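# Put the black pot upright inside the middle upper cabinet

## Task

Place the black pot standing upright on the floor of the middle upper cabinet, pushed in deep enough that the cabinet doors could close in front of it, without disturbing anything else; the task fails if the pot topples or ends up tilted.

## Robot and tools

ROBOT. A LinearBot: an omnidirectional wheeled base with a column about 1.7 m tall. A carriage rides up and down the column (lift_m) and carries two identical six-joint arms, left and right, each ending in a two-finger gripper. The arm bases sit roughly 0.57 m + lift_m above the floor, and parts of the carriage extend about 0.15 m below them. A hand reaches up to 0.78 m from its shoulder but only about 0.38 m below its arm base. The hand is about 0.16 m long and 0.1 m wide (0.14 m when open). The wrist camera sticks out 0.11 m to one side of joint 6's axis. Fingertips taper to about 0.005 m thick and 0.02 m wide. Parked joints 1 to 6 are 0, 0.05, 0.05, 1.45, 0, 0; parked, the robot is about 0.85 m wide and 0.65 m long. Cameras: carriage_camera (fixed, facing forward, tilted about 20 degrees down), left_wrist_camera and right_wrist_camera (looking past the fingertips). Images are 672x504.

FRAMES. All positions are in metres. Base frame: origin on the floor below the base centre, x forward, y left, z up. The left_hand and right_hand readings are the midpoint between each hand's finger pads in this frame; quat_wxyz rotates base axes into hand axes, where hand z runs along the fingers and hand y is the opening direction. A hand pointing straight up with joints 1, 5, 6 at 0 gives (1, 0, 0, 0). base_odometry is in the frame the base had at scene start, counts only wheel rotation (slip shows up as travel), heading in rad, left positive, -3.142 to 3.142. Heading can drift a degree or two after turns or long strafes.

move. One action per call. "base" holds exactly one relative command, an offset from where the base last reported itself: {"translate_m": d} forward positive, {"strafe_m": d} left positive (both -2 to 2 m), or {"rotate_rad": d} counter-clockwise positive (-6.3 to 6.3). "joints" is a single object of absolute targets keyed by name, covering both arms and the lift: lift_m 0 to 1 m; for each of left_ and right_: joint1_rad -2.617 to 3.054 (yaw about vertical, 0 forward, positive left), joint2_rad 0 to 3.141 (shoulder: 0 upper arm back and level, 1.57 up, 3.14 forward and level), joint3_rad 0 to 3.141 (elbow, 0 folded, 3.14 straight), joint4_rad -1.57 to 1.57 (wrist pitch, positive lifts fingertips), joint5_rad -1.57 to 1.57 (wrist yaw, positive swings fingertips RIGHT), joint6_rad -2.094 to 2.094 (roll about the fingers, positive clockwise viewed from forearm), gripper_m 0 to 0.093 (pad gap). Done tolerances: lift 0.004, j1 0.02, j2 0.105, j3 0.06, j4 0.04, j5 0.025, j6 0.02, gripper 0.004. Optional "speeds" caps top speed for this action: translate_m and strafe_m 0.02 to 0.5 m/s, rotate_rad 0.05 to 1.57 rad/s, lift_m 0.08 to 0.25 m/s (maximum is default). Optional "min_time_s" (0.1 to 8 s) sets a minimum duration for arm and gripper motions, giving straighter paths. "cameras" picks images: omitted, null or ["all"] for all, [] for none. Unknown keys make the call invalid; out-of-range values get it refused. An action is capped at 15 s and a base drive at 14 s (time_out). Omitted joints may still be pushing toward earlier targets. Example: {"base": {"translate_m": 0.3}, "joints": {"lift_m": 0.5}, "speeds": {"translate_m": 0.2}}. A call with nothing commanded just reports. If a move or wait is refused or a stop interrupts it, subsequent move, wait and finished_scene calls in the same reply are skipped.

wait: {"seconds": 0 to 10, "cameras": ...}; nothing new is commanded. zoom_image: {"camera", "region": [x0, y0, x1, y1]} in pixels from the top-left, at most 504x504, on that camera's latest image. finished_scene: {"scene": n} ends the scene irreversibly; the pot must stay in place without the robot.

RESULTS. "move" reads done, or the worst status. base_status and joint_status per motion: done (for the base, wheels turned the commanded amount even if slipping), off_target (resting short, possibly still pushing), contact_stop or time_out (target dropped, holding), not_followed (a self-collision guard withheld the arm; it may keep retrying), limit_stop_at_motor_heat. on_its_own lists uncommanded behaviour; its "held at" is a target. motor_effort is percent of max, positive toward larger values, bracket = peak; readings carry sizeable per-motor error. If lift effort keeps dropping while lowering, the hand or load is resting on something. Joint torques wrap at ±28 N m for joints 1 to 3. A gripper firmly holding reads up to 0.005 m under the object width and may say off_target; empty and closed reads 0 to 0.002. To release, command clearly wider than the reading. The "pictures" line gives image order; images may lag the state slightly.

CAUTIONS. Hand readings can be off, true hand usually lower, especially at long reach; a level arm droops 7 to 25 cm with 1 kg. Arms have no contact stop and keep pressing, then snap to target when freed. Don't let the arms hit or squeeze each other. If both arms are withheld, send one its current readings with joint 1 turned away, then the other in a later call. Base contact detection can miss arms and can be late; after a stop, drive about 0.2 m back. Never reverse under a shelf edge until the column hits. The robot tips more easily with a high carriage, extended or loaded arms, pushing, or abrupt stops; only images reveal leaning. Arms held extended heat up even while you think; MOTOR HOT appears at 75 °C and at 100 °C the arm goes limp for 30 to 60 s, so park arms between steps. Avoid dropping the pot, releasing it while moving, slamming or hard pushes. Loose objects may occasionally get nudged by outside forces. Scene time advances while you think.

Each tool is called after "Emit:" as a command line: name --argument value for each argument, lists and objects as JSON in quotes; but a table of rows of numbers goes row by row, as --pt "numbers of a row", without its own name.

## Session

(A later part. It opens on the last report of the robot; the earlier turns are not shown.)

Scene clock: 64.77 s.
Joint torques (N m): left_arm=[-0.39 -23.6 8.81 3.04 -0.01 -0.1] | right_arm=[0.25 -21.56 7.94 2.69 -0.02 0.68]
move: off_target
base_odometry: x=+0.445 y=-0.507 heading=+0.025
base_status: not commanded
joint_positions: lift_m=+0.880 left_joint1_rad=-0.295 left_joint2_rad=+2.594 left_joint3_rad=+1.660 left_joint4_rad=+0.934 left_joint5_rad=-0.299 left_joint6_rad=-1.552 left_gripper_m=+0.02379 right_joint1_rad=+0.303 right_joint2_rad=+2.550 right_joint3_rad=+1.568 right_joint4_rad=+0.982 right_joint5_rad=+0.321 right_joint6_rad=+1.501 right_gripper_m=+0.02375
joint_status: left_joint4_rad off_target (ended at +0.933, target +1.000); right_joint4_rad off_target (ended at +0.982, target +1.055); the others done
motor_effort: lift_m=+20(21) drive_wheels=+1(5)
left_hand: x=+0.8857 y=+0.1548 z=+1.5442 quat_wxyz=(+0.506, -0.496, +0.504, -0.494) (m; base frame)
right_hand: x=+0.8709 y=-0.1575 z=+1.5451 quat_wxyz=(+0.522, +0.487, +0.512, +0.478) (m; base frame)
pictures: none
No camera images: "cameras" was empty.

Emit:
move --joints '{"lift_m": 0.876, "left_joint4_rad": 0.93, "right_joint4_rad": 0.985}' --speeds '{"lift_m": 0.08}' --min_time_s 0.8 --cameras '["carriage_camera"]'

Emit:
zoom_image --camera "carriage_camera" --region '[220, 180, 460, 340]'

Scene clock: 66.60 s.
Joint torques (N m): left_arm=[-0.35 -22.57 8.31 2.64 -0.05 -0.11] | right_arm=[0.39 -20.36 7.43 2.32 -0.04 0.72]
move: done
base_odometry: x=+0.445 y=-0.507 heading=+0.025
base_status: not commanded
joint_positions: lift_m=+0.876 left_joint1_rad=-0.295 left_joint2_rad=+2.584 left_joint3_rad=+1.667 left_joint4_rad=+0.900 left_joint5_rad=-0.296 left_joint6_rad=-1.551 left_gripper_m=+0.02379 right_joint1_rad=+0.303 right_joint2_rad=+2.538 right_joint3_rad=+1.575 right_joint4_rad=+0.946 right_joint5_rad=+0.321 right_joint6_rad=+1.500 right_gripper_m=+0.02375
joint_status: all done
motor_effort: lift_m=+20(21) drive_wheels=+2(2)
left_hand: x=+0.8869 y=+0.1539 z=+1.5418 quat_wxyz=(+0.502, -0.498, +0.510, -0.490) (m; base frame)
right_hand: x=+0.8722 y=-0.1569 z=+1.5431 quat_wxyz=(+0.519, +0.489, +0.519, +0.472) (m; base frame)
pictures: carriage_camera

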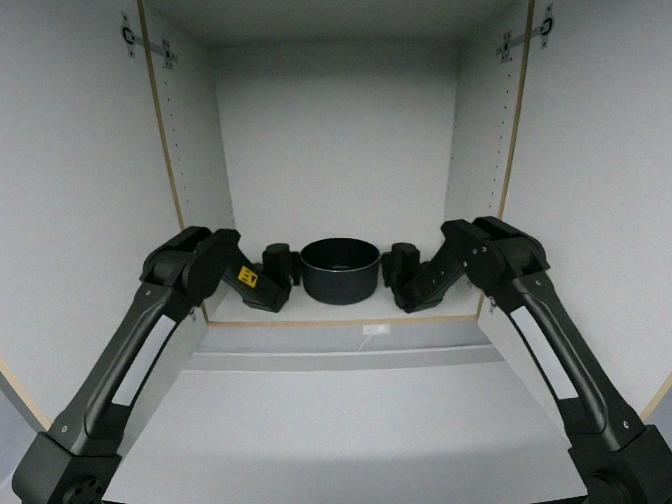

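Scaled by 2.100 from the camera's 672x504 image, which has a finer 960x720 frame.

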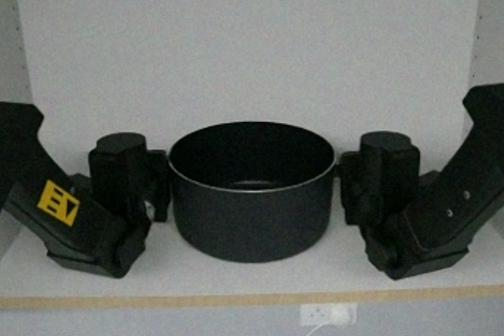

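Emit:
move --joints '{"lift_m": 0.868, "left_joint4_rad": 0.875, "right_joint4_rad": 0.92}' --speeds '{"lift_m": 0.08}' --min_time_s 0.6 --cameras '[]'

Scene clock: 68.13 s.
Joint torques (N m): left_arm=[-0.34 -21.12 7.87 2.34 -0.07 -0.09] | right_arm=[0.35 -18.62 6.99 2.04 -0.02 0.74]
move: done
base_odometry: x=+0.445 y=-0.507 heading=+0.025
base_status: not commanded
joint_positions: lift_m=+0.868 left_joint1_rad=-0.295 left_joint2_rad=+2.569 left_joint3_rad=+1.672 left_joint4_rad=+0.871 left_joint5_rad=-0.295 left_joint6_rad=-1.554 left_gripper_m=+0.02379 right_joint1_rad=+0.303 right_joint2_rad=+2.520 right_joint3_rad=+1.582 right_joint4_rad=+0.909 right_joint5_rad=+0.320 right_joint6_rad=+1.498 right_gripper_m=+0.02375
joint_status: all done
motor_effort: lift_m=+20(20) drive_wheels=+1(2)
left_hand: x=+0.8879 y=+0.1535 z=+1.5390 quat_wxyz=(+0.500, -0.500, +0.512, -0.488) (m; base frame)
right_hand: x=+0.8735 y=-0.1565 z=+1.5413 quat_wxyz=(+0.517, +0.490, +0.523, +0.468) (m; base frame)
pictures: none
No camera images: "cameras" was empty.

Emit:
move --joints '{"lift_m": 0.86, "left_joint4_rad": 0.85, "right_joint4_rad": 0.89}' --speeds '{"lift_m": 0.08}' --min_time_s 0.6 --cameras '["carriage_camera"]'

Emit:
zoom_image --camera "carriage_camera" --region '[220, 180, 460, 340]'

Scene clock: 69.47 s.
Joint torques (N m): left_arm=[-0.43 -19.58 7.8 2.25 -0.07 -0.11] | right_arm=[0.24 -16.95 6.75 1.91 0 0.76]
move: done
base_odometry: x=+0.445 y=-0.507 heading=+0.025
base_status: not commanded
joint_positions: lift_m=+0.860 left_joint1_rad=-0.294 left_joint2_rad=+2.554 left_joint3_rad=+1.673 left_joint4_rad=+0.855 left_joint5_rad=-0.295 left_joint6_rad=-1.551 left_gripper_m=+0.02379 right_joint1_rad=+0.303 right_joint2_rad=+2.504 right_joint3_rad=+1.586 right_joint4_rad=+0.890 right_joint5_rad=+0.319 right_joint6_rad=+1.495 right_gripper_m=+0.02375
joint_status: all done
motor_effort: lift_m=+19(20) drive_wheels=+0(3)
left_hand: x=+0.8882 y=+0.1539 z=+1.5376 quat_wxyz=(+0.501, -0.499, +0.513, -0.487) (m; base frame)
right_hand: x=+0.8741 y=-0.1560 z=+1.5401 quat_wxyz=(+0.517, +0.489, +0.524, +0.468) (m; base frame)
pictures: carriage_camera

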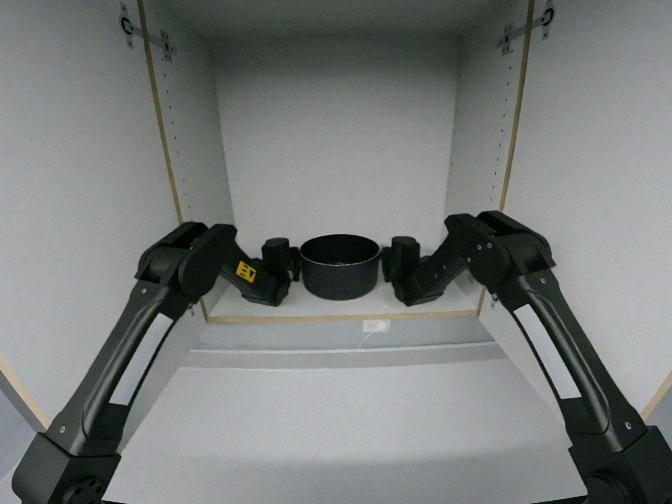

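Scaled by 2.100 from the camera's 672x504 image, which has a finer 960x720 frame.

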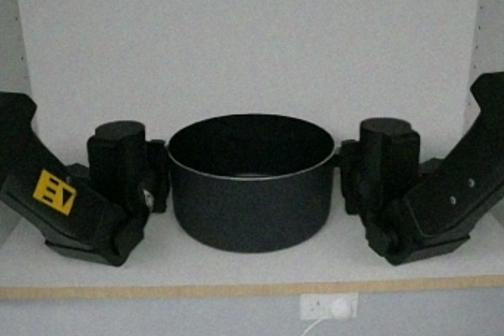

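Emit:
move --joints '{"lift_m": 0.852, "left_joint4_rad": 0.835, "right_joint4_rad": 0.87}' --speeds '{"lift_m": 0.08}' --min_time_s 0.6 --cameras '[]'

Scene clock: 71.37 s.
Joint torques (N m): left_arm=[-0.49 -18.48 7.32 2.17 -0.09 -0.18] | right_arm=[0.25 -15.71 6.58 1.81 -0.01 0.8]
move: done
base_odometry: x=+0.445 y=-0.507 heading=+0.025
base_status: not commanded
joint_positions: lift_m=+0.852 left_joint1_rad=-0.294 left_joint2_rad=+2.543 left_joint3_rad=+1.679 left_joint4_rad=+0.847 left_joint5_rad=-0.294 left_joint6_rad=-1.545 left_gripper_m=+0.02379 right_joint1_rad=+0.303 right_joint2_rad=+2.491 right_joint3_rad=+1.589 right_joint4_rad=+0.880 right_joint5_rad=+0.316 right_joint6_rad=+1.490 right_gripper_m=+0.02375
joint_status: all done
motor_effort: lift_m=+19(19) drive_wheels=+1(2)
left_hand: x=+0.8891 y=+0.1538 z=+1.5372 quat_wxyz=(+0.503, -0.496, +0.512, -0.488) (m; base frame)
right_hand: x=+0.8745 y=-0.1553 z=+1.5395 quat_wxyz=(+0.519, +0.486, +0.524, +0.469) (m; base frame)
pictures: none
No camera images: "cameras" was empty.

Emit:
move --joints '{"lift_m": 0.848, "left_joint4_rad": 0.80, "right_joint4_rad": 0.835}' --speeds '{"lift_m": 0.08}' --min_time_s 0.8 --cameras '["carriage_camera"]'

Emit:
zoom_image --camera "carriage_camera" --region '[220, 180, 460, 340]'

Scene clock: 73.43 s.
Joint torques (N m): left_arm=[-0.55 -17.78 7.04 1.95 -0.09 -0.23] | right_arm=[0.28 -14.86 6.28 1.6 0.04 0.84]
move: done
MOTOR HOT: joint 2 (shoulder) of the left arm reports 75 °C; the controller stops that arm at 100 °C. To cool a motor, set the load down, stop pushing, or move to a pose that needs little force.
base_odometry: x=+0.445 y=-0.507 heading=+0.025
base_status: not commanded
joint_positions: lift_m=+0.848 left_joint1_rad=-0.293 left_joint2_rad=+2.536 left_joint3_rad=+1.682 left_joint4_rad=+0.832 left_joint5_rad=-0.294 left_joint6_rad=-1.543 left_gripper_m=+0.02379 right_joint1_rad=+0.303 right_joint2_rad=+2.484 right_joint3_rad=+1.595 right_joint4_rad=+0.863 right_joint5_rad=+0.315 right_joint6_rad=+1.488 right_gripper_m=+0.02375
joint_status: all done
motor_effort: lift_m=+19(20) drive_wheels=+1(3)
left_hand: x=+0.8897 y=+0.1540 z=+1.5361 quat_wxyz=(+0.503, -0.497, +0.514, -0.486) (m; base frame)
right_hand: x=+0.8754 y=-0.1550 z=+1.5387 quat_wxyz=(+0.518, +0.486, +0.526, +0.468) (m; base frame)
pictures: carriage_camera

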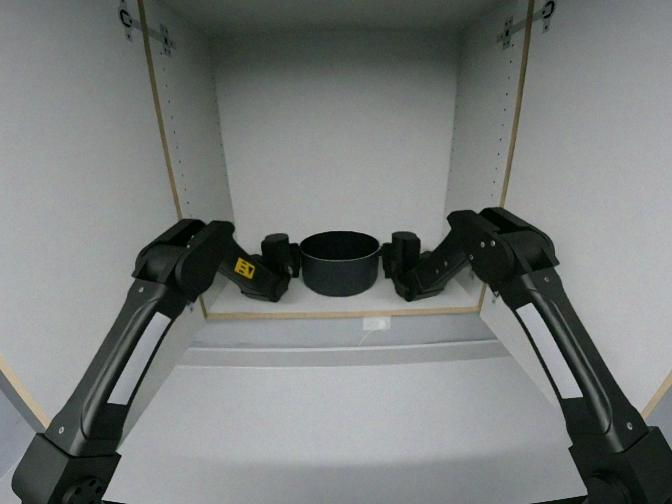

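Scaled by 2.100 from the camera's 672x504 image, which has a finer 960x720 frame.

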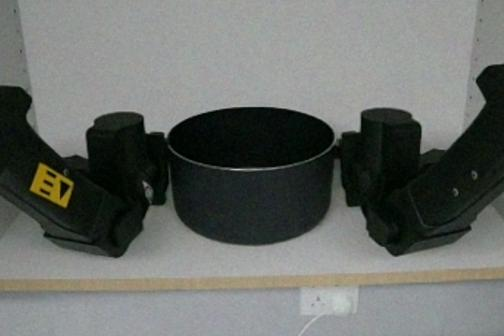

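Emit:
move --joints '{"left_gripper_m": 0.045, "right_gripper_m": 0.045}' --min_time_s 1.2 --cameras '["carriage_camera"]'

Emit:
zoom_image --camera "carriage_camera" --region '[220, 180, 460, 340]'

Scene clock: 75.43 s.
Joint torques (N m): left_arm=[-0.61 -17.81 6.97 2.3 -0.05 0] | right_arm=[0.31 -14.98 6.08 1.88 0.1 0.09]
move: done
MOTOR HOT: still on. Joint 2 (shoulder) of the left arm reports 76 °C.
base_odometry: x=+0.445 y=-0.507 heading=+0.025
base_status: not commanded
joint_positions: lift_m=+0.848 left_joint1_rad=-0.293 left_joint2_rad=+2.536 left_joint3_rad=+1.683 left_joint4_rad=+0.801 left_joint5_rad=-0.298 left_joint6_rad=-1.562 left_gripper_m=+0.04489 right_joint1_rad=+0.303 right_joint2_rad=+2.484 right_joint3_rad=+1.597 right_joint4_rad=+0.839 right_joint5_rad=+0.312 right_joint6_rad=+1.557 right_gripper_m=+0.04492
joint_status: all done
motor_effort: lift_m=+19(19) drive_wheels=+2(3)
left_hand: x=+0.8896 y=+0.1553 z=+1.5289 quat_wxyz=(+0.494, -0.508, +0.517, -0.480) (m; base frame)
right_hand: x=+0.8755 y=-0.1543 z=+1.5338 quat_wxyz=(+0.497, +0.506, +0.517, +0.479) (m; base frame)
pictures: carriage_camera

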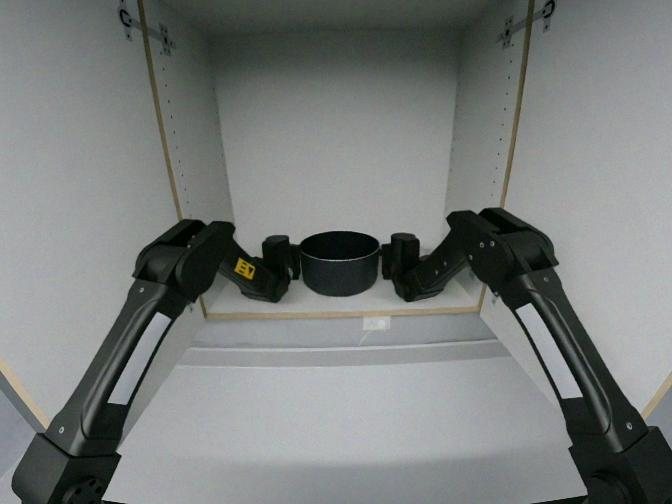

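Scaled by 2.100 from the camera's 672x504 image, which has a finer 960x720 frame.

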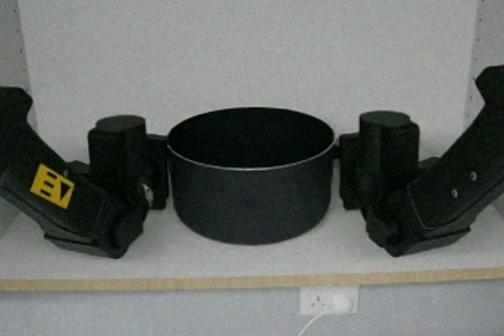

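Emit:
move --joints '{"left_gripper_m": 0.093, "right_gripper_m": 0.093}' --min_time_s 1.0 --cameras '["left_wrist_camera", "right_wrist_camera"]'

Scene clock: 77.50 s.
Joint torques (N m): left_arm=[-0.61 -17.81 7.04 2.32 -0.05 0.01] | right_arm=[0.28 -14.95 6.08 1.91 0.08 0.05]
move: done
MOTOR HOT: still on. Joint 2 (shoulder) of the left arm reports 77 °C.
base_odometry: x=+0.445 y=-0.507 heading=+0.025
base_status: not commanded
joint_positions: lift_m=+0.848 left_joint1_rad=-0.293 left_joint2_rad=+2.536 left_joint3_rad=+1.683 left_joint4_rad=+0.799 left_joint5_rad=-0.298 left_joint6_rad=-1.562 left_gripper_m=+0.09286 right_joint1_rad=+0.303 right_joint2_rad=+2.484 right_joint3_rad=+1.597 right_joint4_rad=+0.833 right_joint5_rad=+0.312 right_joint6_rad=+1.557 right_gripper_m=+0.09289
joint_status: all done
motor_effort: lift_m=+19(19) drive_wheels=+1(2)
left_hand: x=+0.8896 y=+0.1553 z=+1.5284 quat_wxyz=(+0.494, -0.508, +0.517, -0.479) (m; base frame)
right_hand: x=+0.8754 y=-0.1544 z=+1.5323 quat_wxyz=(+0.496, +0.507, +0.518, +0.477) (m; base frame)
pictures: left_wrist_camera, right_wrist_camera

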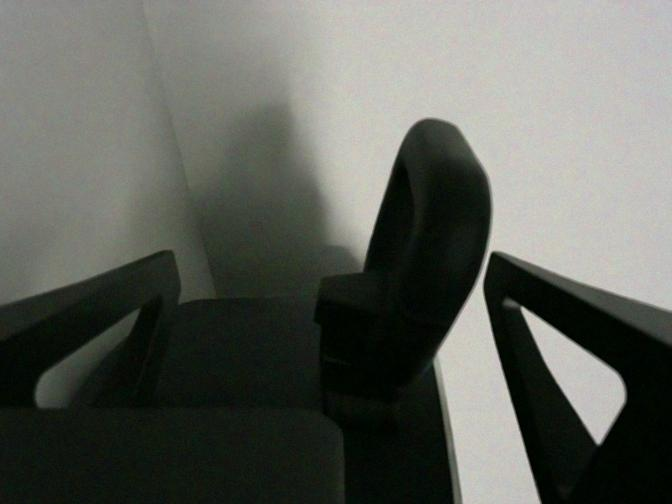

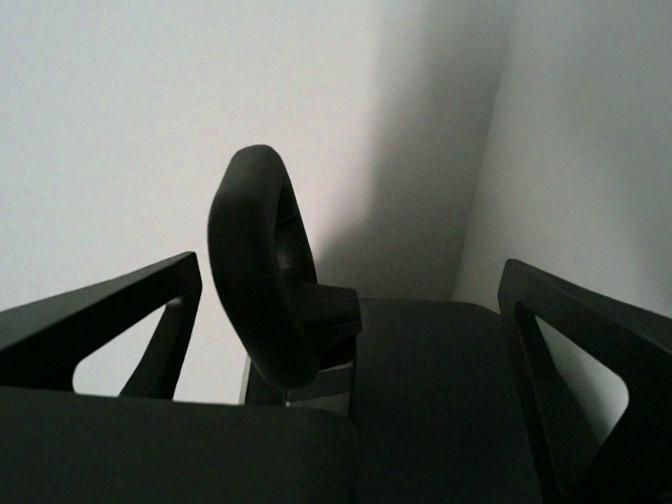

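Emit:
move --joints '{"lift_m": 0.86}' --speeds '{"lift_m": 0.08}' --cameras '["carriage_camera", "left_wrist_camera", "right_wrist_camera"]'

Scene clock: 79.70 s.
Joint torques (N m): left_arm=[-0.55 -18.04 7.02 2.39 -0.06 0.01] | right_arm=[0.35 -15.49 6.05 2 0.09 0.08]
move: done
MOTOR HOT: still on. Joint 2 (shoulder) of the left arm reports 77 °C.
base_odometry: x=+0.445 y=-0.507 heading=+0.025
base_status: not commanded
joint_positions: lift_m=+0.860 left_joint1_rad=-0.293 left_joint2_rad=+2.538 left_joint3_rad=+1.683 left_joint4_rad=+0.791 left_joint5_rad=-0.298 left_joint6_rad=-1.562 left_gripper_m=+0.09287 right_joint1_rad=+0.303 right_joint2_rad=+2.490 right_joint3_rad=+1.597 right_joint4_rad=+0.826 right_joint5_rad=+0.312 right_joint6_rad=+1.558 right_gripper_m=+0.09289
joint_status: all done
motor_effort: lift_m=+23(28) drive_wheels=+1(7)
left_hand: x=+0.8895 y=+0.1554 z=+1.5368 quat_wxyz=(+0.493, -0.510, +0.520, -0.476) (m; base frame)
right_hand: x=+0.8753 y=-0.1544 z=+1.5387 quat_wxyz=(+0.494, +0.509, +0.522, +0.474) (m; base frame)
pictures: carriage_camera, left_wrist_camera, right_wrist_camera

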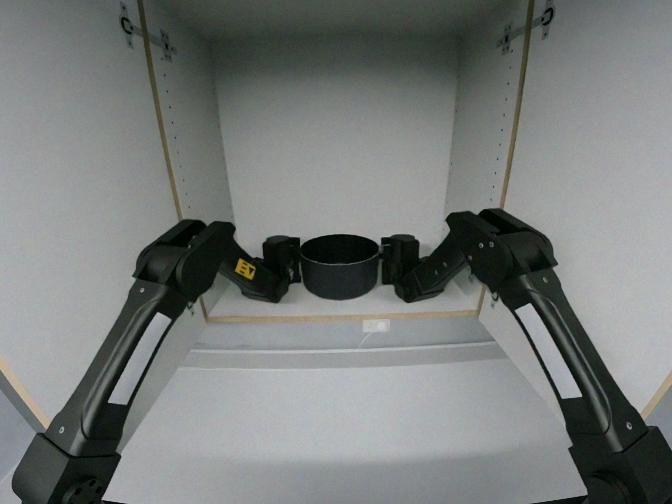

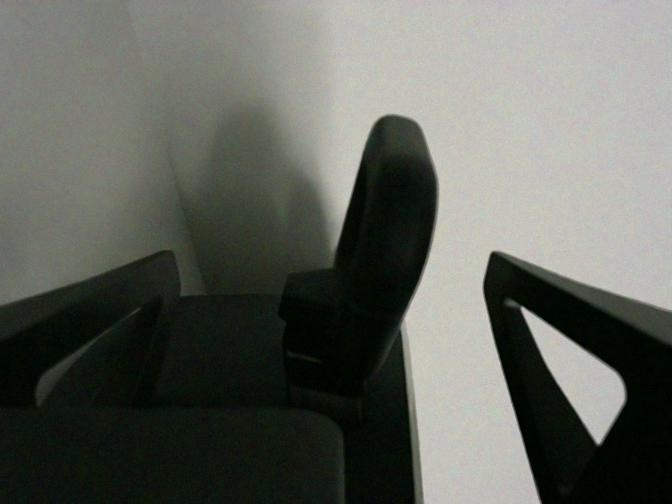

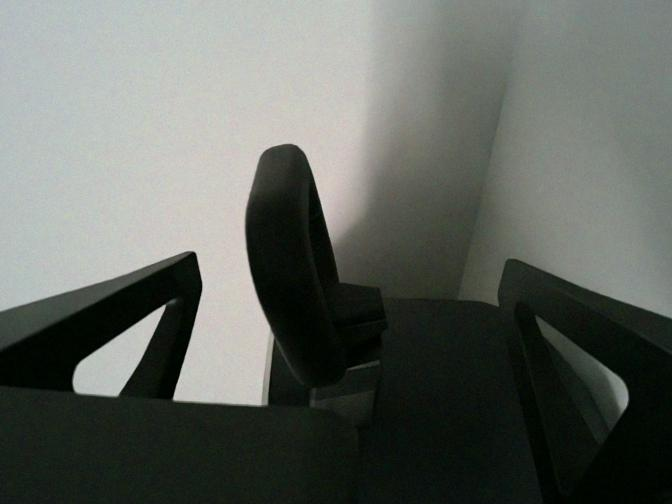

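Emit:
move --base '{"translate_m": -0.12}' --speeds '{"translate_m": 0.12}' --cameras '["carriage_camera"]'

Emit:
zoom_image --camera "carriage_camera" --region '[220, 180, 460, 340]'

Scene clock: 82.43 s.
Joint torques (N m): left_arm=[-0.43 -17.98 7.05 2.39 -0.06 0.01] | right_arm=[0.05 -15.54 6.02 2.01 0.09 0.06]
move: done
MOTOR HOT: still on. Joint 2 (shoulder) of the left arm reports 77 °C.
base_odometry: x=+0.325 y=-0.510 heading=+0.025
base_status: done
joint_positions: lift_m=+0.860 left_joint1_rad=-0.294 left_joint2_rad=+2.538 left_joint3_rad=+1.683 left_joint4_rad=+0.791 left_joint5_rad=-0.298 left_joint6_rad=-1.562 left_gripper_m=+0.09287 right_joint1_rad=+0.305 right_joint2_rad=+2.490 right_joint3_rad=+1.597 right_joint4_rad=+0.826 right_joint5_rad=+0.312 right_joint6_rad=+1.558 right_gripper_m=+0.09289
joint_status: not commanded
motor_effort: lift_m=+23(23) drive_wheels=-7(13)
left_hand: x=+0.8893 y=+0.1544 z=+1.5368 quat_wxyz=(+0.492, -0.509, +0.521, -0.477) (m; base frame)
right_hand: x=+0.8750 y=-0.1532 z=+1.5387 quat_wxyz=(+0.494, +0.509, +0.522, +0.474) (m; base frame)
pictures: carriage_camera

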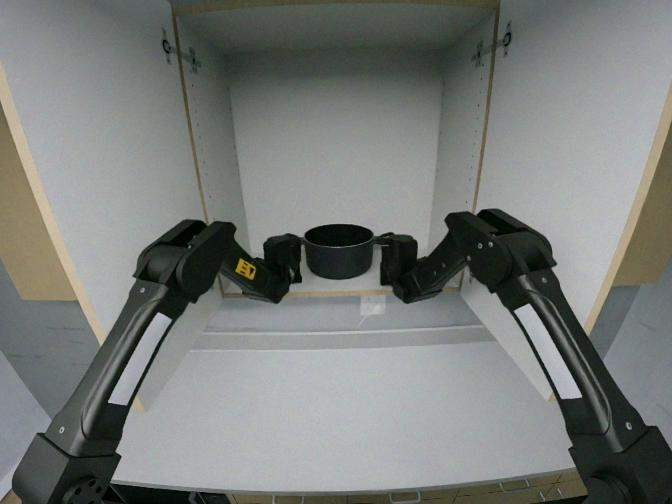

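Scaled by 2.100 from the camera's 672x504 image, which has a finer 960x720 frame.

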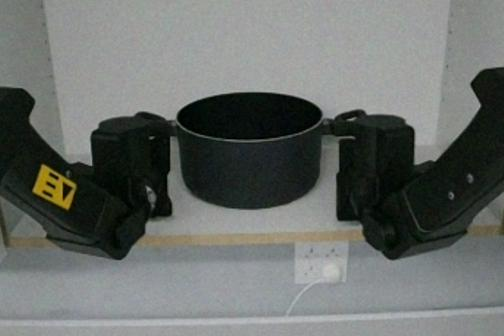

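Emit:
move --base '{"translate_m": -0.5}' --speeds '{"translate_m": 0.3}' --cameras '["carriage_camera"]'

Emit:
zoom_image --camera "carriage_camera" --region '[260, 160, 420, 280]'

Scene clock: 86.40 s.
Joint torques (N m): left_arm=[-0.29 -18 6.94 2.4 -0.04 0.02] | right_arm=[0.14 -15.51 6.01 2.03 0.1 0.06]
move: done
MOTOR HOT: still on. Joint 2 (shoulder) of the left arm reports 76 °C.
base_odometry: x=-0.175 y=-0.522 heading=+0.025
base_status: done
joint_positions: lift_m=+0.860 left_joint1_rad=-0.295 left_joint2_rad=+2.538 left_joint3_rad=+1.683 left_joint4_rad=+0.791 left_joint5_rad=-0.298 left_joint6_rad=-1.562 left_gripper_m=+0.09287 right_joint1_rad=+0.306 right_joint2_rad=+2.490 right_joint3_rad=+1.597 right_joint4_rad=+0.826 right_joint5_rad=+0.312 right_joint6_rad=+1.558 right_gripper_m=+0.09289
joint_status: not commanded
motor_effort: lift_m=+23(23) drive_wheels=-4(9)
left_hand: x=+0.8891 y=+0.1539 z=+1.5367 quat_wxyz=(+0.492, -0.509, +0.521, -0.477) (m; base frame)
right_hand: x=+0.8749 y=-0.1527 z=+1.5385 quat_wxyz=(+0.493, +0.509, +0.523, +0.474) (m; base frame)
pictures: carriage_camera

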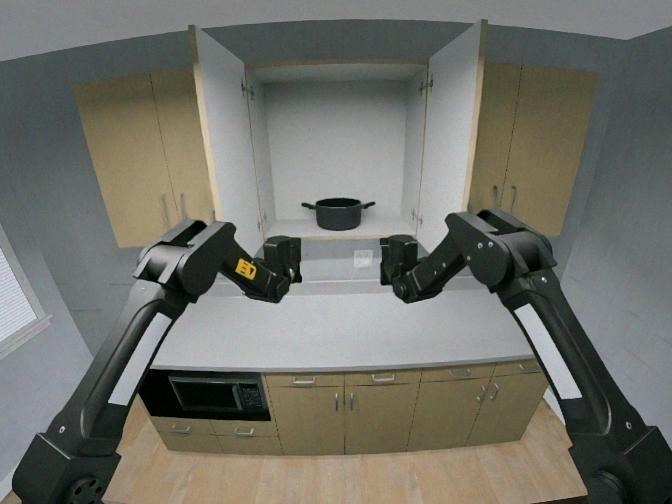

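Scaled by 3.150 from the camera's 672x504 image, which has a finer 960x720 frame.

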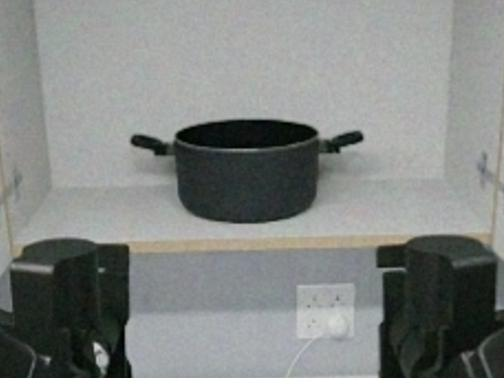

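Emit:
finished_scene --scene 3 --done true

The scene is finished: the task was done.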